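# Push protruding drives home in a tower server and latch

## Task

Every drive standing proud of its bay in the tower server must end up seated: pushed fully in so its front face lines up with the fronts of the two outermost drives, with its lever closed and latched. Pushing the drive in as far as it will go before closing the lever is allowed. The server is loose on the table, so it must not be tipped beyond a slight amount, or the task fails.

## Robot and tools

Robot: two 6-joint xArm6 arms, left_arm and right_arm, each with a parallel gripper. Each base sits on a tilted plate on a shared metal frame behind the arms; a plate and its half of the frame count as part of its arm for the clearance check. Calibrated base roots in the scene frame: left_arm (+0.006, +0.245, +0.220) m, quat_wxyz (+0.992, -0.107, +0.065, +0.030); right_arm (+0.021, -0.210, +0.220) m, quat_wxyz (+0.992, +0.104, +0.069, +0.007).

Scene frame: origin at table-top height, midway between the nominal bases; +x reaches out over the table, +z is up, left_arm is on the +y side (image left/right may differ). All hand poses, velocities and targets are given in this frame. Reported hand positions and orientations can be a few cm off, worse at long reach.

Joint row: every command row is 14 plain numbers, always for both arms: left_arm waist, shoulder, elbow, forearm roll, wrist pitch, wrist roll, opening; then the same seven for right_arm. Joint numbers are absolute target angles in radians (not offsets), as printed under Joint positions. Ranges: waist -6.283..6.283, shoulder -2.059..2.094, elbow -3.927..0.192, forearm roll -6.283..6.283, wrist pitch -1.693..3.142, wrist roll -6.283..6.283. A target more than 0.010 rad beyond a range end, and further out than the joint now is, gets the call refused; true ends may differ by 0.010 rad, and clipped joints report "joint sent to its limit". Opening is an absolute command from -1 (closed) to +1 (fully open, 0.084 m pad gap). To leave a gripper unchanged, resend its current command; 0 is a real command.

Gripper: fingers point along its +z, close along its y. end_effector_position is the pinch point between closed pads, about 2 cm behind the fingertips; closing pushes the tips about 10 mm further along +z. To grip, command an opening clearly below grip_measured; about 24 N per pad at most.

Tools:
- execute_actions(actions, cameras): actions is a list of actions; each action is up to 15 rows, one per 1/30 s step, the last row held to fill 15 steps. Empty list just returns state and images.
- move(target, speed, blend, opening_speed, blocking, cameras): target is one 14-number row or a list of up to 15 rows (absolute joint angles plus openings), all sharing 10 s. All joints interpolate together, so the hand traces a curve; no obstacle avoidance. speed is the top rad/s of the joint with farthest to travel, 0.01 to 3.14, default 0.5 (one value or one per target). blend (rad) rounds corners of intermediate targets. opening_speed (per second on the -1..1 scale, at least 0.2) ramps the fingers. blocking=false returns after about 0.5 s while the move continues; a new move replaces a running one. The result adds a "move:" line: done, off_target, moving, held or fault, possibly limits=held. Faster moves and targets set deeper past a contact press harder.
- wait(seconds 0..10, cameras): robot holds last commands; a running move keeps going.
- stop(cameras): brakes a running move.
- zoom_image(camera, region [x0,y0,x1,y1] pixels, at most 504x504): closer look at the latest image of one camera.
- clear_fault(arm): clears a reported torque fault on left_arm or right_arm.
- read_manual(section): licence texts only.
- finished_scene(scene): ends the current scene (give its number); irreversible. The goal must hold without the robot.

Cameras (896x504 each): cam_head_left, cam_head_right, cam_high, cam_low, cam_left_wrist, cam_right_wrist. Wrist images may lag while their arm moves.

Result lines: Joint positions and Joint velocities list each arm's six joints then pad gap (m); "within noise" means the arm is still. Joint targets shows what the joints are driven toward now; resend it to hold a joint. Tool commands shows current openings. Joint torques include the arm's own weight and have offsets; positive means toward larger angle. "joint command not followed" means the clearance check altered or blocked targets. MOTOR HOT appears at 65 °C; at 80 °C that arm is braked for 30-60 s or more.

Limits per step: each joint target stays within 0.692 rad of its measured angle and the hand may not jump more than 70 mm; joint speed tops out at 3.14 rad/s. A long move can span several actions.

Avoid: tipping the unfastened server beyond slightly; knocking anything off the table; slams, fast or hard hits, very hard pushes; contact or squeezing between the two arms (can end the scene); torque faults (contact load limits N m: waist 44.8, shoulder 44.8, elbow 27.6, forearm roll 27.6, wrist pitch 14.9, wrist roll 15.5, or a motor pinned at its limit for 1 s); pressing long against something unreachable, which heats motors. Push drives and levers gently and slowly, ideally bracing the server.

Each tool is called after ">>>" as name(argument=value, ...), one argument or row to a line, values as JSON.

## Session

>>> execute_actions(
  actions=[],
)

>>> zoom_image(
  camera="cam_high",
  region=[400, 170, 520, 290],
)

>>> zoom_image(
  camera="cam_head_left",
  region=[340, 220, 440, 320],
)

Scene clock: 0.00 s.
left_arm: end_effector_position=(+0.5364, +0.4495, +0.1624) grip_measured=+1.00 end_effector_quat_wxyz=(-0.043, +0.022, +0.994, -0.096) | right_arm: end_effector_position=(+0.6617, -0.3457, +0.1719) grip_measured=+1.00 end_effector_quat_wxyz=(-0.111, +0.932, +0.243, +0.243)
Joint positions: left_arm=[0.3 1.186 -2.488 3.157 -1.261 0.403 0.084] | right_arm=[-0.393 0.942 -2.04 -2.607 -0.701 1.84 0.084]
Joint velocities: within noise
Joint torques (N m): no reading
Motor temperatures (°C): left_arm=[36 27 41 30 40 43] | right_arm=[42 47 35 31 35 32]
Joint targets: left_arm=[0.300 1.186 -2.488 3.157 -1.261 0.403] | right_arm=[-0.393 0.942 -2.040 -2.607 -0.701 1.840]
Tool commands: left_gripper/opening=+1.0 right_gripper/opening=+1.0
camera_calibration:
cam_left_wrist: T_world_to_cam=[[0.0274762, 0.977196, -0.210554, -0.38757], [0.995739, -0.0453043, -0.0803217, -0.436337], [-0.0880291, -0.20745, -0.974277, 0.43145], [0, 0, 0, 1]] pos_world=[0.483107, 0.448468, 0.3037]
cam_right_wrist: T_world_to_cam=[[0.508045, -0.853679, -0.114553, -0.567994], [-0.78073, -0.40024, -0.479863, 0.522414], [0.3638, 0.333227, -0.869833, 0.159367], [0, 0, 0, 1]] pos_world=[0.638453, -0.328898, 0.324244]

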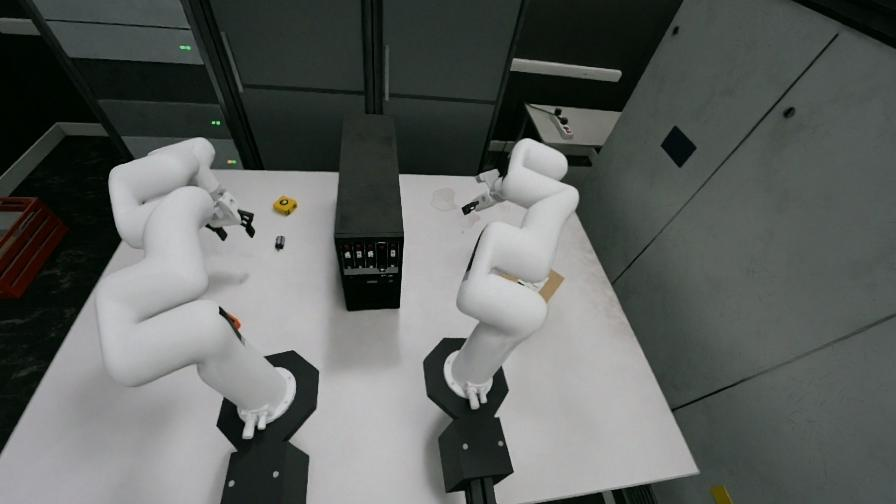

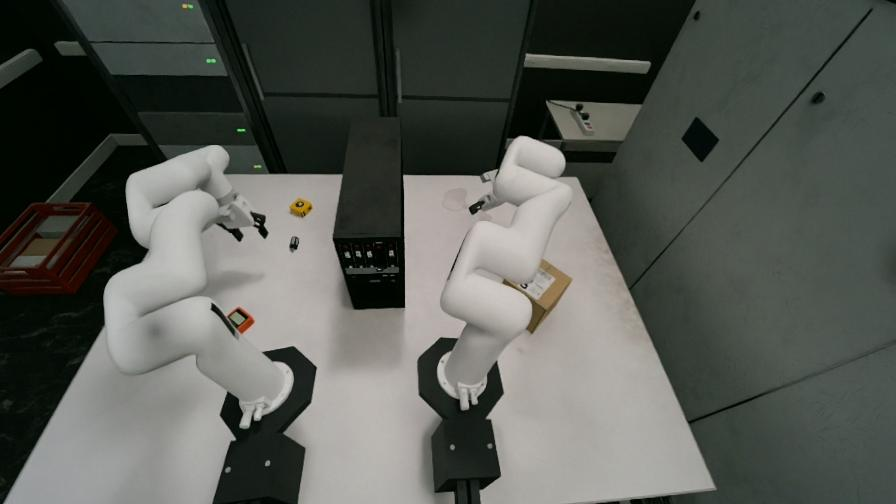

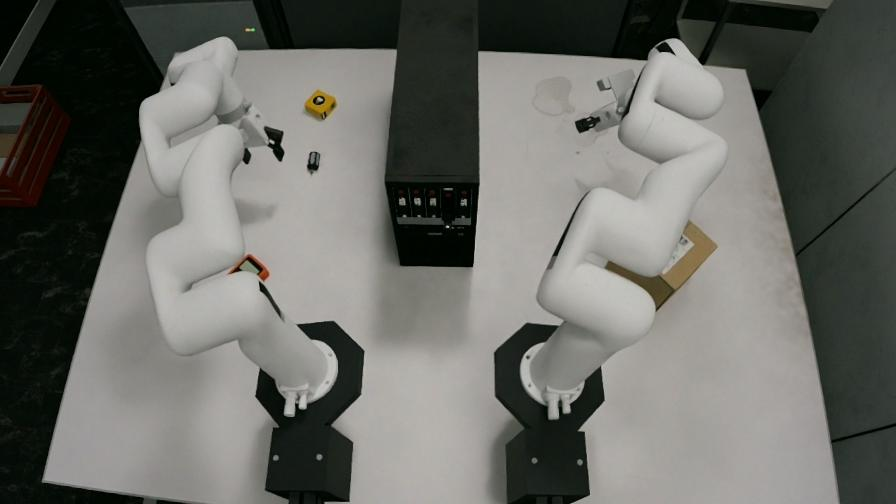

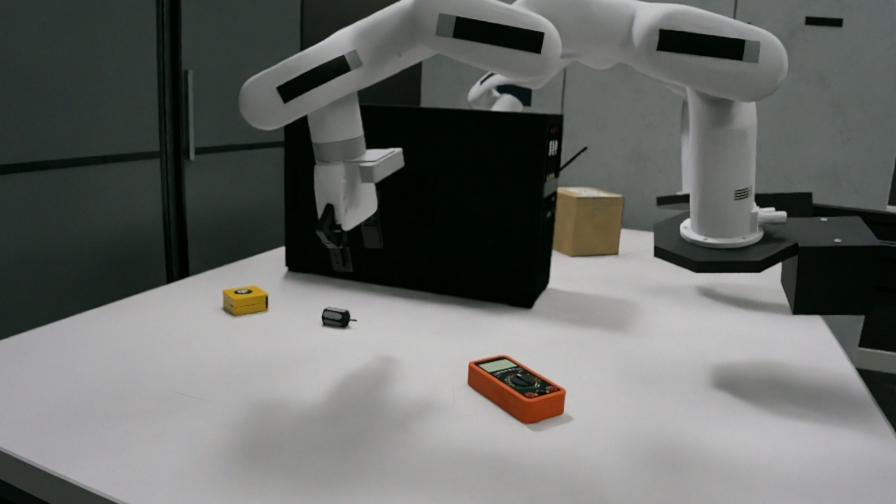

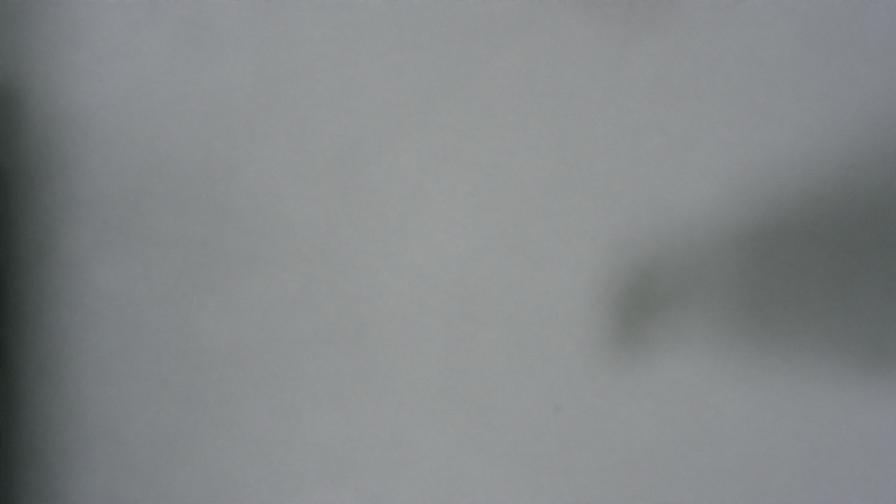

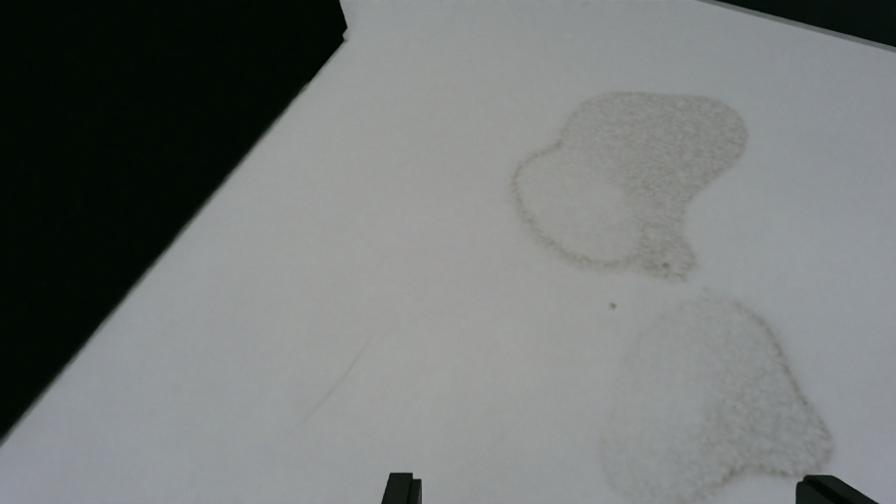

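Scaled by 4.200 from the camera's 896x504 image, which has a finer 1280x720 frame.

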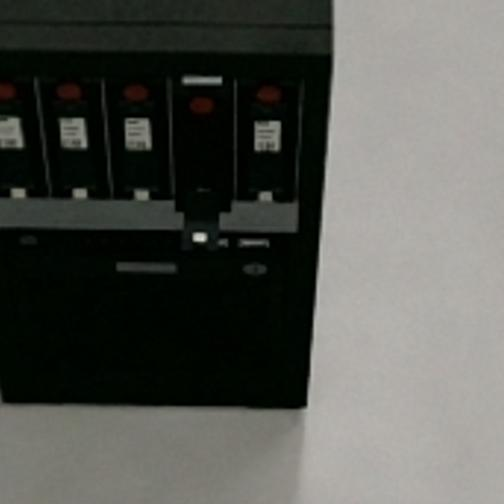

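Scaled by 5.040 from the camera's 896x504 image, which has a finer 1280x720 frame.

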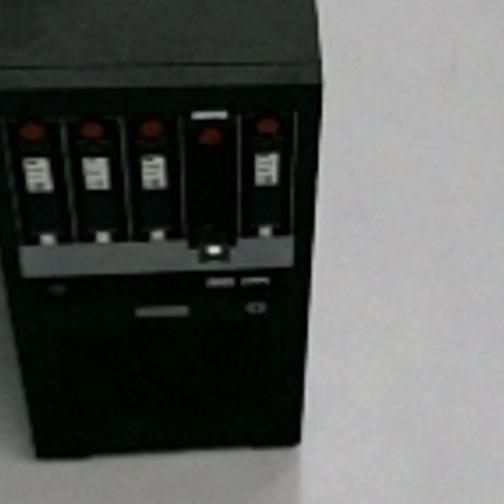

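>>> zoom_image(
  camera="cam_low",
  region=[500, 100, 640, 220],
)

>>> zoom_image(
  camera="cam_head_right",
  region=[325, 230, 415, 315],
)

Scaled by 3.600 from the camera's 896x504 image, which has a finer 1280x720 frame.

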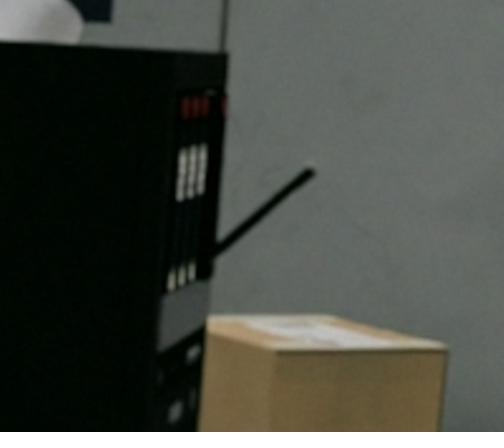

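Scaled by 5.600 from the camera's 896x504 image, which has a finer 1280x720 frame.

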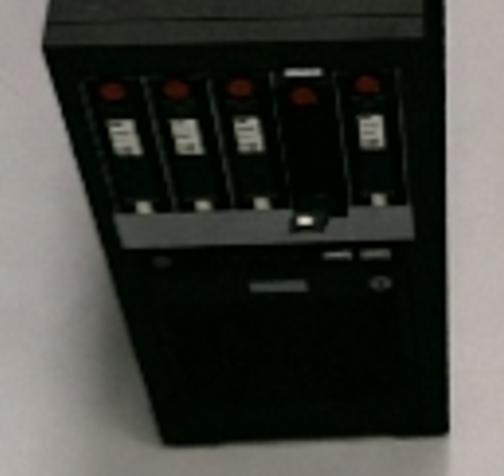

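>>> move(
  target=[
    [0.3,1.186,-2.488,3.157,-1.261,0.403,1,-0.6,0.2,-1.6,-3.2,-1.0,1.0,-1],
    [0.3,1.186,-2.488,3.157,-1.261,0.403,1,-0.3,-0.05,-0.2,-4.726,-1.04,-0.157,-1],
    [0.3,1.186,-2.488,3.157,-1.261,0.403,1,1.2,-0.05,-0.2,-4.726,-1.04,-0.157,-1],
  ],
  speed=0.9,
  blend=0.1,
)

Scene clock: 20.00 s.
left_arm: end_effector_position=(+0.5364, +0.4498, +0.1625) grip_measured=+1.00 end_effector_quat_wxyz=(-0.043, +0.022, +0.994, -0.096) | right_arm: end_effector_position=(+0.3601, -0.1304, +0.3763) grip_measured=-1.00 end_effector_quat_wxyz=(-0.061, +0.881, -0.191, +0.428)
Joint positions: left_arm=[0.3 1.186 -2.488 3.157 -1.261 0.403 0.084] | right_arm=[1.2 -0.05 -0.2 -4.726 -1.04 -0.157 0]
Joint velocities: within noise
Joint torques (N m): left_arm=[-2.71 -36.51 -8.1 2.8 -0.56 -0.53] | right_arm=[4.65 -11.39 -9.66 -1.75 -5.05 -1.14]
Motor temperatures (°C): left_arm=[36 29 42 30 40 42] | right_arm=[42 48 37 31 36 32]
Joint targets: left_arm=[0.300 1.186 -2.488 3.157 -1.261 0.403] | right_arm=[1.200 -0.050 -0.200 -4.726 -1.040 -0.157]
move: done
camera_calibration:
cam_left_wrist: T_world_to_cam=[[0.0267154, 0.977302, -0.21016, -0.387545], [0.995813, -0.0444035, -0.0799015, -0.436885], [-0.0874198, -0.207145, -0.974397, 0.431196], [0, 0, 0, 1]] pos_world=[0.483104, 0.448669, 0.303802]
cam_right_wrist: T_world_to_cam=[[-0.272931, -0.91577, -0.294745, 0.133334], [-0.581157, 0.401102, -0.708078, 0.589785], [0.766659, -0.0219632, -0.641679, 0.0978631], [0, 0, 0, 1]] pos_world=[0.304121, -0.112311, 0.51971]

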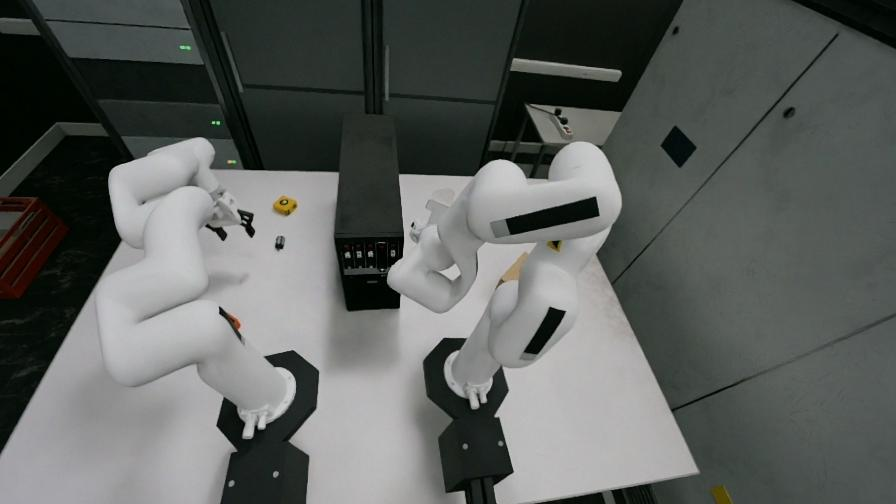

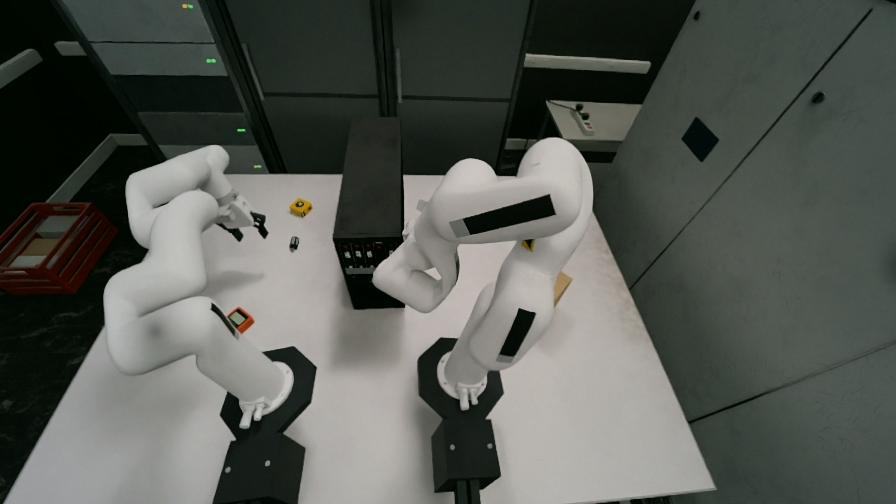

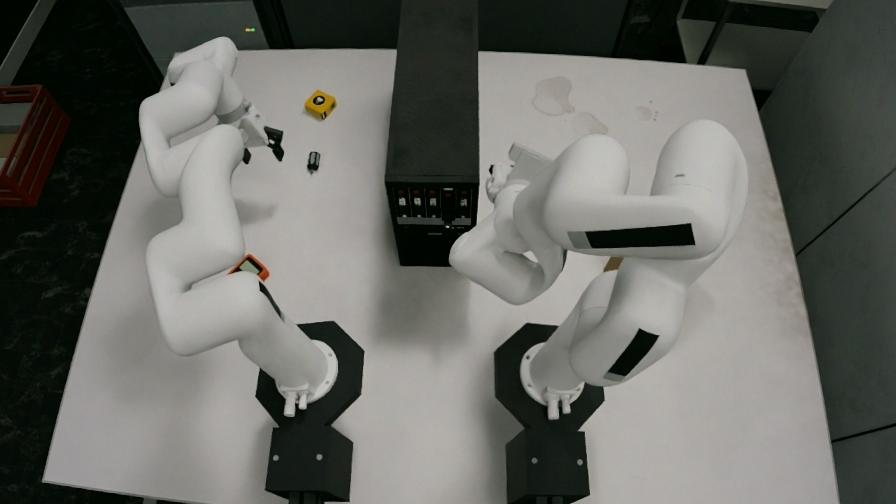

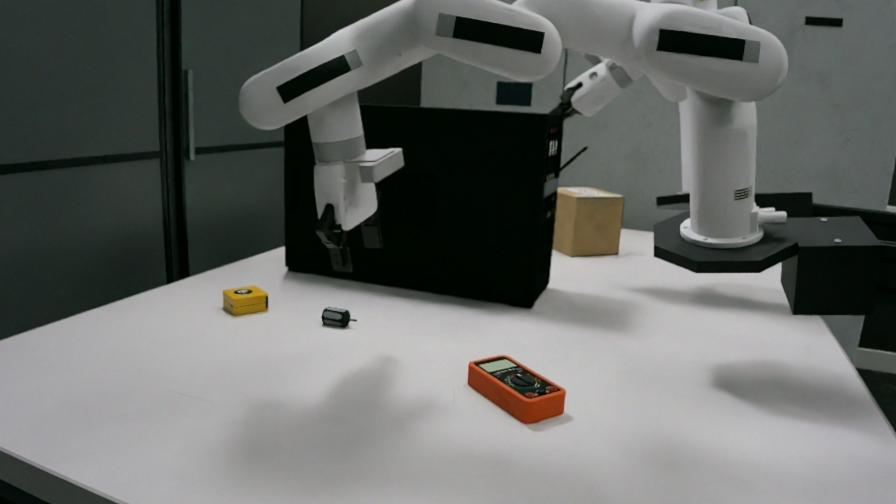

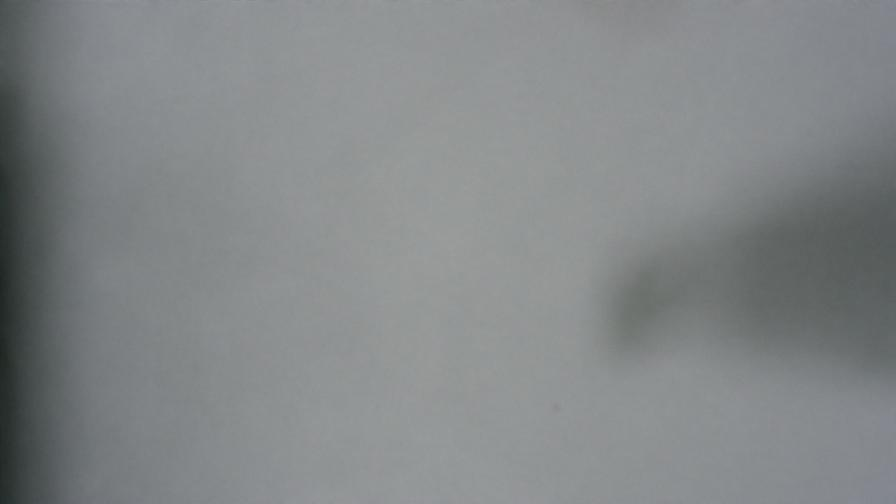

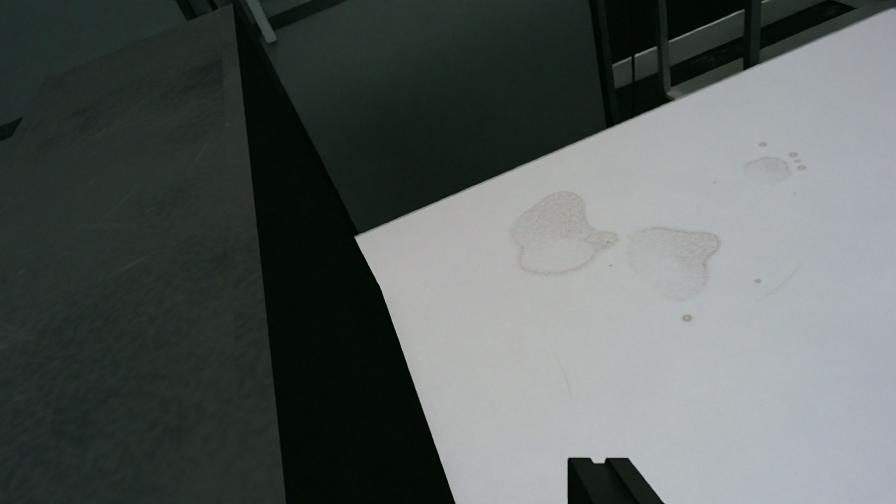

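>>> move(
  target=[
    [0.3,1.186,-2.488,3.157,-1.261,0.403,1,1.15,-0.45,-0.2,-4.726,-1.04,-0.157,-1],
    [0.3,1.186,-2.488,3.157,-1.261,0.403,1,1.85,-0.45,-0.2,-4.726,-1.04,-0.157,-1],
    [0.3,1.186,-2.488,3.157,-1.261,0.403,1,1.85,0.15,-0.2,-4.726,-1.04,-0.157,-1],
  ],
  speed=0.6,
)

>>> zoom_image(
  camera="cam_low",
  region=[500, 60, 680, 220],
)

Scene clock: 25.37 s.
left_arm: end_effector_position=(+0.5364, +0.4498, +0.1625) grip_measured=+1.00 end_effector_quat_wxyz=(-0.043, +0.022, +0.994, -0.096) | right_arm: end_effector_position=(+0.2300, +0.0201, +0.3841) grip_measured=-1.00 end_effector_quat_wxyz=(-0.160, +0.869, +0.131, +0.450)
Joint positions: left_arm=[0.3 1.186 -2.488 3.157 -1.261 0.403 0.084] | right_arm=[1.85 0.15 -0.2 -4.726 -1.04 -0.157 0]
Joint velocities: within noise
Joint torques (N m): left_arm=[-4.49 -34.78 -9.43 2.92 -1.05 -0.5] | right_arm=[3.87 -4.95 -11.91 -0.38 -3.57 -0.81]
Motor temperatures (°C): left_arm=[36 29 43 30 40 42] | right_arm=[42 48 37 31 36 32]
Joint targets: left_arm=[0.300 1.186 -2.488 3.157 -1.261 0.403] | right_arm=[1.850 0.150 -0.200 -4.726 -1.040 -0.157]
move: done
camera_calibration:
cam_left_wrist: T_world_to_cam=[[0.0267154, 0.977302, -0.21016, -0.387545], [0.995813, -0.0444035, -0.0799015, -0.436885], [-0.0874198, -0.207145, -0.974397, 0.431196], [0, 0, 0, 1]] pos_world=[0.483104, 0.448669, 0.303802]
cam_right_wrist: T_world_to_cam=[[0.382085, -0.906094, -0.181671, 0.0437428], [-0.586297, -0.0857196, -0.805548, 0.507708], [0.71433, 0.414301, -0.563992, 0.179356], [0, 0, 0, 1]] pos_world=[0.152835, 0.00884825, 0.518086]

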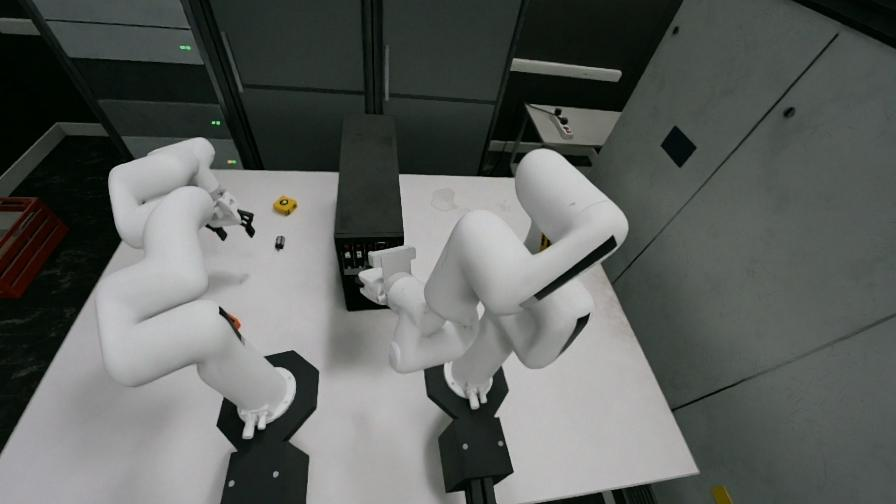

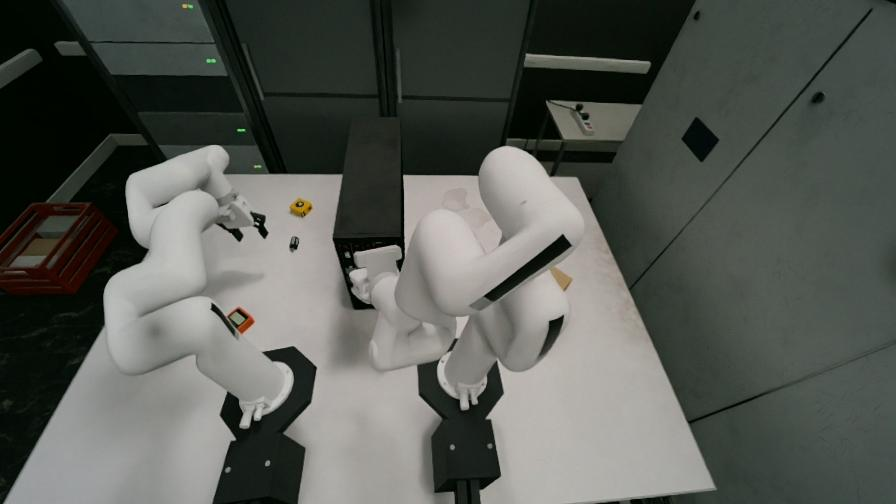

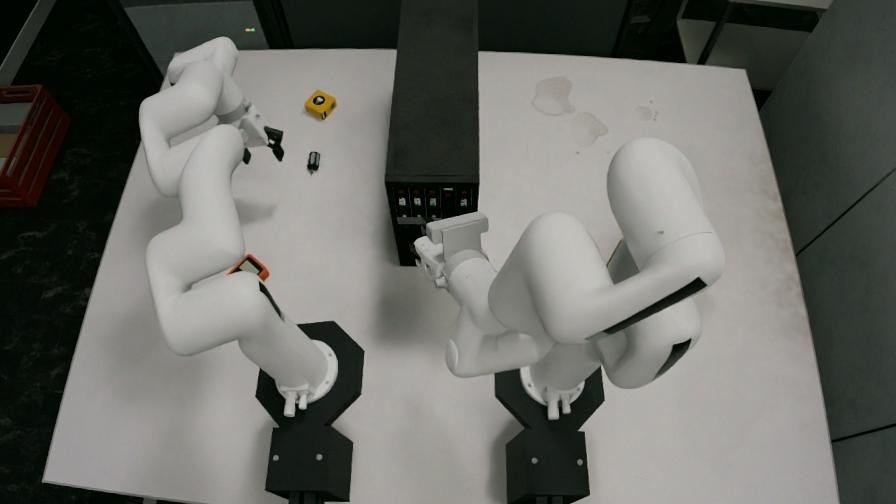

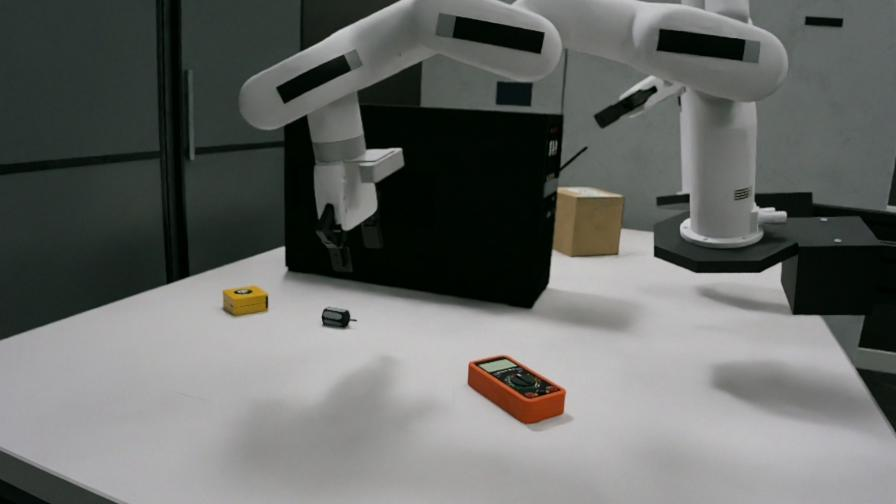

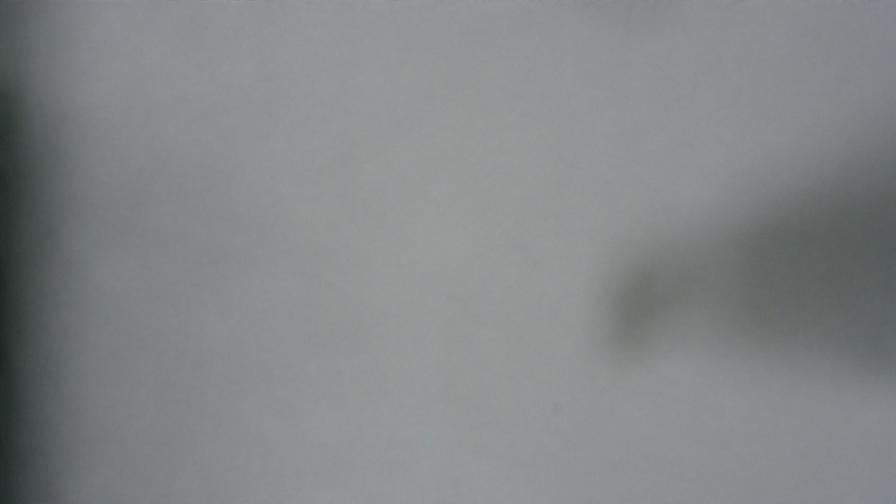

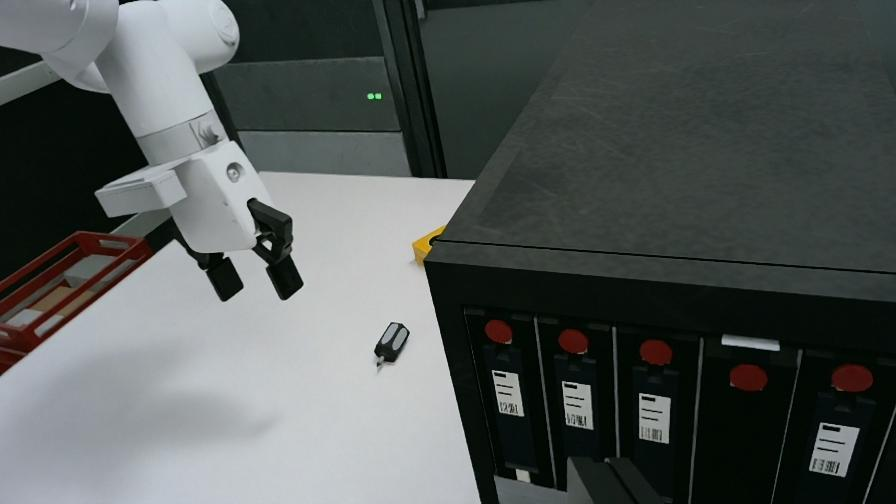

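Scaled by 2.800 from the camera's 896x504 image, which has a finer 1280x720 frame.

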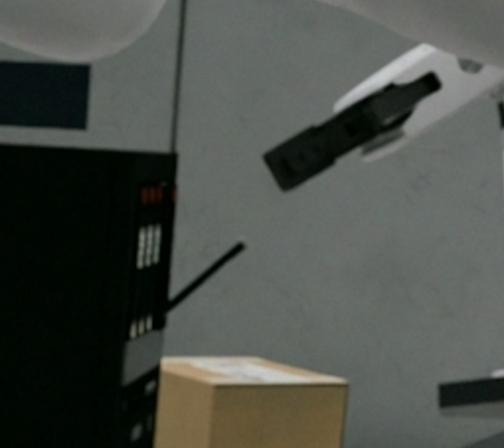

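>>> move(
  target=[0.3,1.186,-2.488,3.157,-1.261,0.403,1,1.77,0.30,-0.203,-4.726,-1.04,-0.157,-1],
  cameras=["cam_low","cam_right_wrist","cam_high"],
)

>>> zoom_image(
  camera="cam_low",
  region=[500, 60, 680, 220],
)

Scene clock: 28.33 s.
left_arm: end_effector_position=(+0.5364, +0.4498, +0.1625) grip_measured=+1.00 end_effector_quat_wxyz=(-0.043, +0.022, +0.994, -0.096) | right_arm: end_effector_position=(+0.2499, -0.0082, +0.3465) grip_measured=-1.00 end_effector_quat_wxyz=(-0.077, +0.877, +0.138, +0.454)
Joint positions: left_arm=[0.3 1.186 -2.488 3.157 -1.261 0.403 0.084] | right_arm=[1.77 0.3 -0.203 -4.726 -1.04 -0.157 0]
Joint velocities: within noise
Joint torques (N m): left_arm=[-5.42 -34.65 -9.26 2.89 -1.24 -0.51] | right_arm=[-2.41 -5.52 -10.82 -1.85 -2.78 -0.66]
Motor temperatures (°C): left_arm=[36 29 43 30 40 42] | right_arm=[42 48 37 31 36 32]
Joint targets: left_arm=[0.300 1.186 -2.488 3.157 -1.261 0.403] | right_arm=[1.770 0.300 -0.203 -4.726 -1.040 -0.157]
move: done
camera_calibration:
cam_right_wrist: T_world_to_cam=[[0.323944, -0.945519, -0.0324669, -0.0339248], [-0.57711, -0.170298, -0.798713, 0.481295], [0.74967, 0.277475, -0.600835, 0.158419], [0, 0, 0, 1]] pos_world=[0.169988, 0.00592943, 0.478499]
Images, in order (width x height): cam_high 896x504, cam_low 896x504, cam_right_wrist 896x504.

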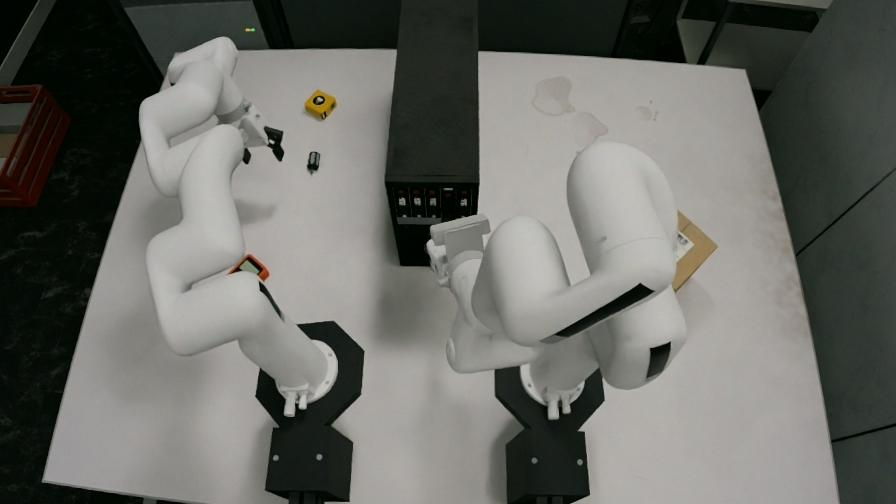

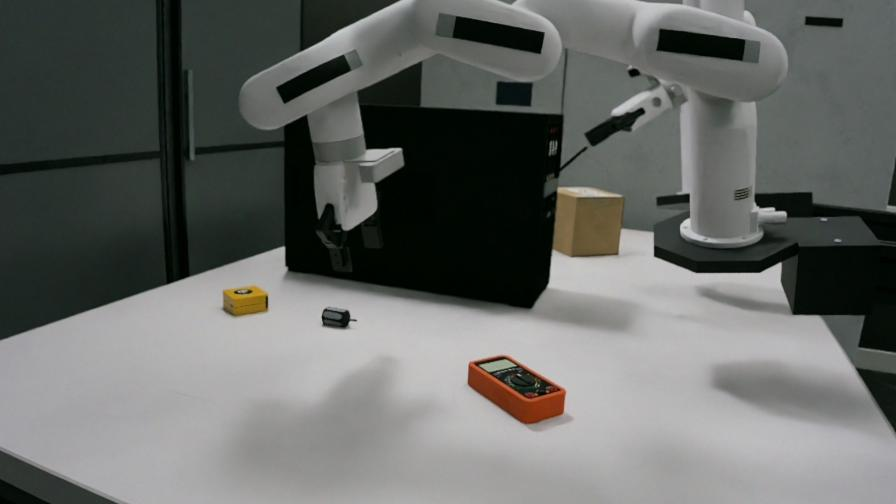

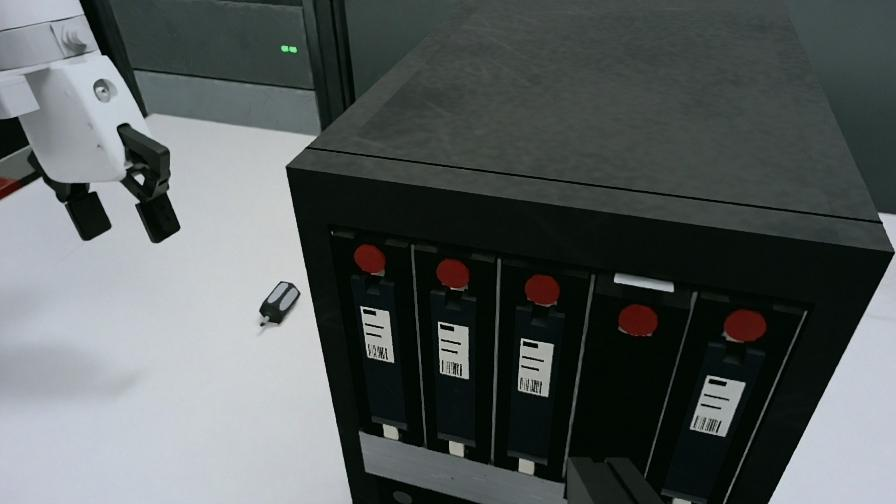

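Scaled by 2.800 from the camera's 896x504 image, which has a finer 1280x720 frame.

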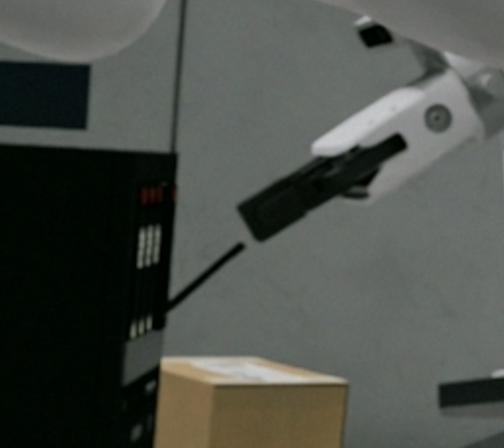

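>>> move(
  target=[
    [0.3,1.186,-2.488,3.157,-1.261,0.403,1,1.776,0.229,-0.179,-4.726,-1.04,-0.157,-1],
    [0.3,1.186,-2.488,3.157,-1.261,0.403,1,1.639,0.227,-0.251,-4.726,-1.04,-0.257,-1],
  ],
  speed=0.3,
  cameras=["cam_low","cam_right_wrist","cam_head_left"],
)

>>> zoom_image(
  camera="cam_low",
  region=[500, 60, 680, 220],
)

Scene clock: 33.43 s.
left_arm: end_effector_position=(+0.5364, +0.4498, +0.1625) grip_measured=+1.00 end_effector_quat_wxyz=(-0.043, +0.022, +0.994, -0.096) | right_arm: end_effector_position=(+0.2774, -0.0110, +0.3597) grip_measured=-1.00 end_effector_quat_wxyz=(-0.070, +0.886, +0.096, +0.448)
Joint positions: left_arm=[0.3 1.186 -2.488 3.157 -1.261 0.403 0.084] | right_arm=[1.639 0.227 -0.251 -4.726 -1.04 -0.257 0]
Joint velocities: within noise
Joint torques (N m): left_arm=[-7.18 -33.68 -9.45 2.84 -1.77 -0.36] | right_arm=[-1.85 -13.92 -13.07 -1.77 -1.44 -1.2]
Motor temperatures (°C): left_arm=[36 29 43 30 40 42] | right_arm=[42 48 37 31 36 32]
Joint targets: left_arm=[0.300 1.186 -2.488 3.157 -1.261 0.403] | right_arm=[1.639 0.227 -0.251 -4.726 -1.040 -0.257]
move: done
camera_calibration:
cam_right_wrist: T_world_to_cam=[[0.244998, -0.967621, -0.0607022, -0.0132138], [-0.606344, -0.104067, -0.788363, 0.512291], [0.75652, 0.229954, -0.612208, 0.148251], [0, 0, 0, 1]] pos_world=[0.201707, 0.00643582, 0.49383]
Images, in order (width x height): cam_head_left 896x504, cam_low 896x504, cam_right_wrist 896x504.

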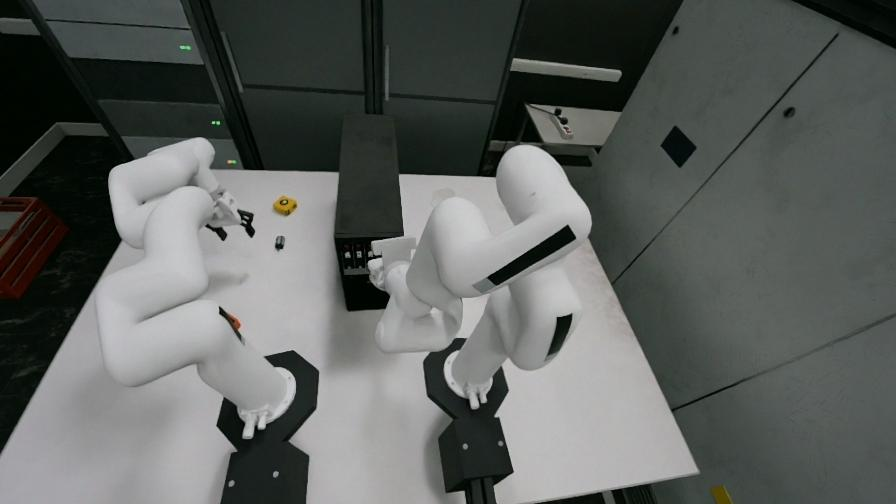

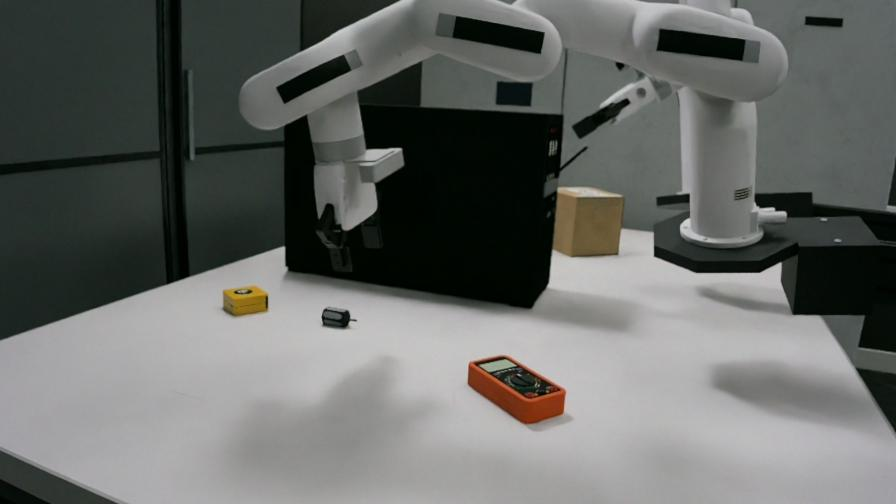

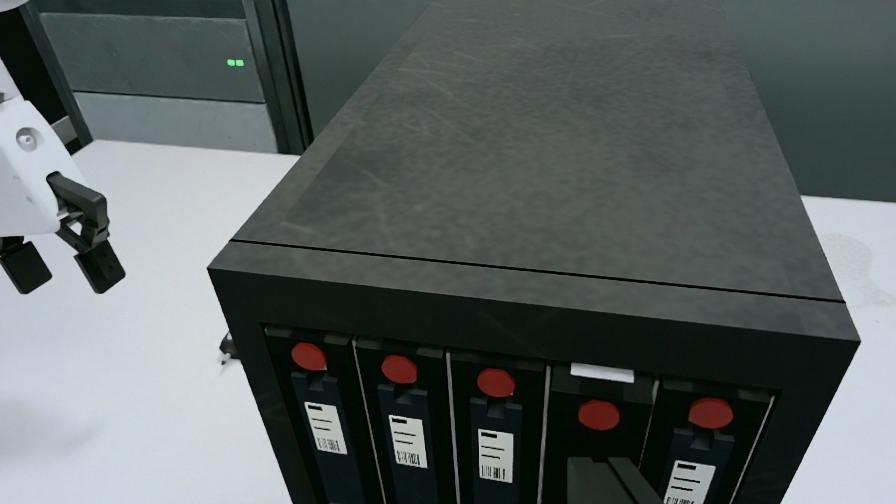

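Scaled by 2.800 from the camera's 896x504 image, which has a finer 1280x720 frame.

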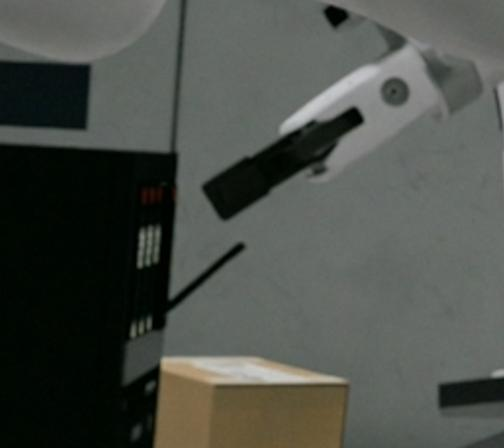

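>>> move(
  target=[
    [0.3,1.186,-2.488,3.157,-1.261,0.403,1,1.534,0.290,-0.325,-4.726,-1.04,-0.327,-1],
  ],
  speed=0.2,
  cameras=["cam_low","cam_right_wrist"],
)

>>> zoom_image(
  camera="cam_low",
  region=[500, 60, 680, 220],
)

Scene clock: 35.67 s.
left_arm: end_effector_position=(+0.5364, +0.4498, +0.1625) grip_measured=+1.00 end_effector_quat_wxyz=(-0.043, +0.022, +0.994, -0.096) | right_arm: end_effector_position=(+0.2991, -0.0144, +0.3489) grip_measured=-1.00 end_effector_quat_wxyz=(-0.031, +0.893, +0.082, +0.442)
Joint positions: left_arm=[0.3 1.186 -2.488 3.157 -1.261 0.403 0.084] | right_arm=[1.534 0.29 -0.325 -4.726 -1.04 -0.327 0]
Joint velocities: within noise
Joint torques (N m): left_arm=[-8.21 -33.41 -8.96 2.98 -1.89 -0.35] | right_arm=[-4.91 -5.73 -11.6 -1.05 -0.83 -1.2]
Motor temperatures (°C): left_arm=[36 29 43 30 40 42] | right_arm=[42 48 37 31 36 32]
Joint targets: left_arm=[0.300 1.186 -2.488 3.157 -1.261 0.403] | right_arm=[1.534 0.290 -0.325 -4.726 -1.040 -0.327]
move: done
camera_calibration:
cam_right_wrist: T_world_to_cam=[[0.184784, -0.982761, -0.00593378, -0.0237076], [-0.620997, -0.11208, -0.775758, 0.516438], [0.76172, 0.147033, -0.631003, 0.12977], [0, 0, 0, 1]] pos_world=[0.226239, 0.0155028, 0.482376]
Images, in order (width x height): cam_low 896x504, cam_right_wrist 896x504.

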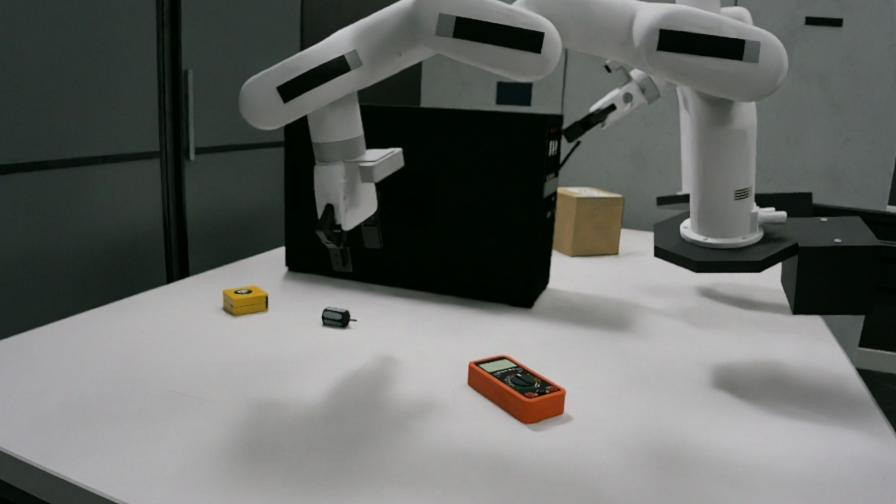

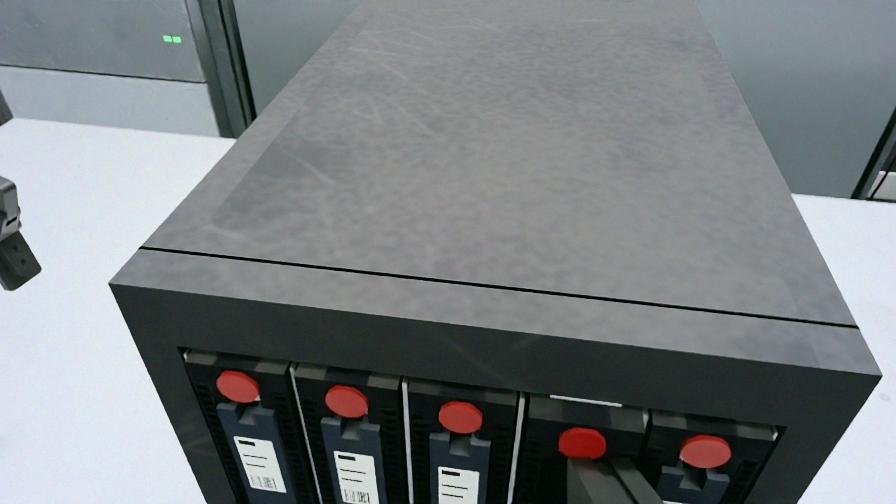

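Scaled by 2.800 from the camera's 896x504 image, which has a finer 1280x720 frame.

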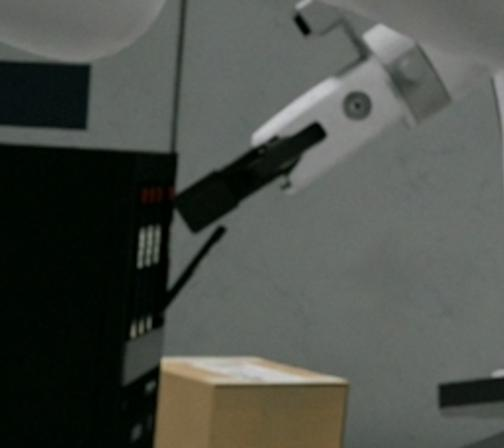

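>>> move(
  target=[
    [0.3,1.186,-2.488,3.157,-1.261,0.403,1,1.490,0.290,-0.350,-4.726,-1.04,-0.35,-1],
  ],
  speed=0.1,
  cameras=["cam_low","cam_right_wrist"],
)

>>> zoom_image(
  camera="cam_low",
  region=[500, 60, 680, 220],
)

Scene clock: 37.77 s.
left_arm: end_effector_position=(+0.5364, +0.4498, +0.1625) grip_measured=+1.00 end_effector_quat_wxyz=(-0.043, +0.022, +0.994, -0.096) | right_arm: end_effector_position=(+0.3094, -0.0164, +0.3494) grip_measured=-1.00 end_effector_quat_wxyz=(-0.024, +0.895, +0.067, +0.440)
Joint positions: left_arm=[0.3 1.186 -2.488 3.157 -1.261 0.403 0.084] | right_arm=[1.49 0.29 -0.35 -4.726 -1.04 -0.35 0]
Joint velocities: within noise
Joint torques (N m): left_arm=[-9.64 -32.33 -8.96 3.08 -2 -0.61] | right_arm=[-9.49 -11.18 -16.66 -0.5 -7.44 -0.71]
Motor temperatures (°C): left_arm=[36 29 43 30 40 42] | right_arm=[42 48 37 31 36 32]
Joint targets: left_arm=[0.300 1.186 -2.488 3.157 -1.261 0.403] | right_arm=[1.490 0.290 -0.350 -4.726 -1.040 -0.350]
move: done
camera_calibration:
cam_right_wrist: T_world_to_cam=[[0.153046, -0.988192, -0.00733516, -0.0174758], [-0.629052, -0.0916947, -0.771936, 0.524573], [0.762148, 0.122756, -0.635658, 0.123648], [0, 0, 0, 1]] pos_world=[0.238421, 0.0156526, 0.483406]
Images, in order (width x height): cam_low 896x504, cam_right_wrist 896x504.

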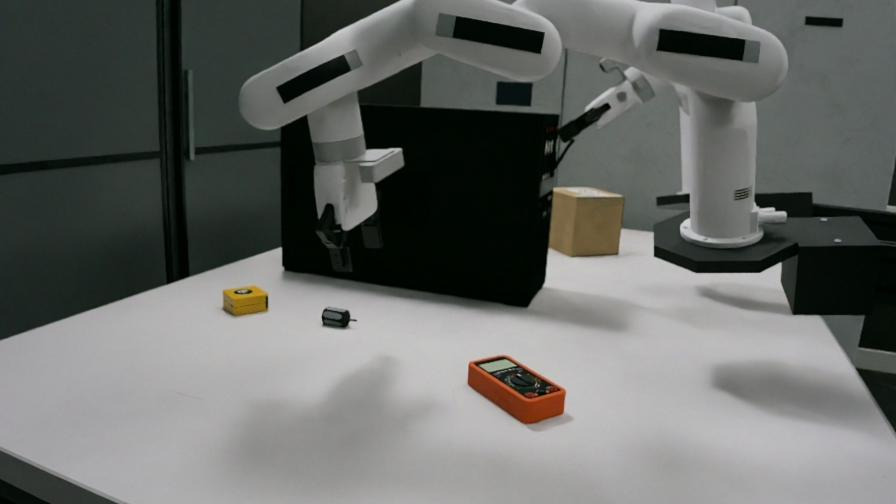

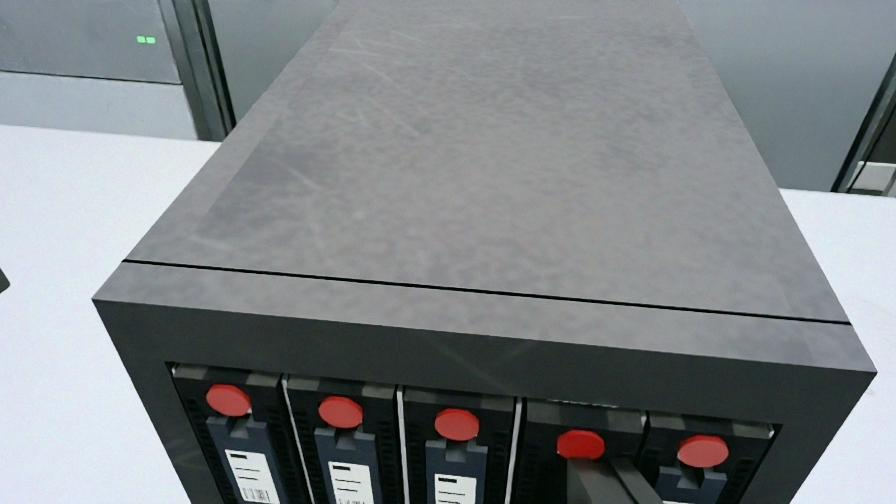

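Scaled by 2.800 from the camera's 896x504 image, which has a finer 1280x720 frame.

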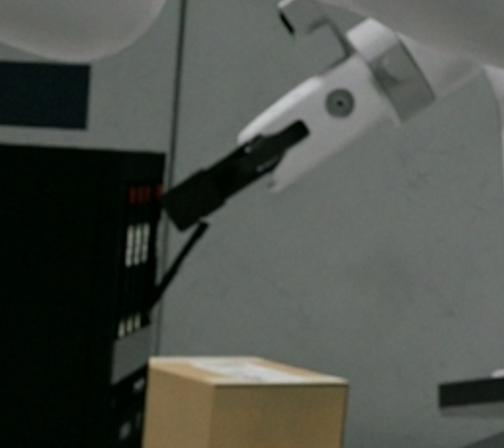

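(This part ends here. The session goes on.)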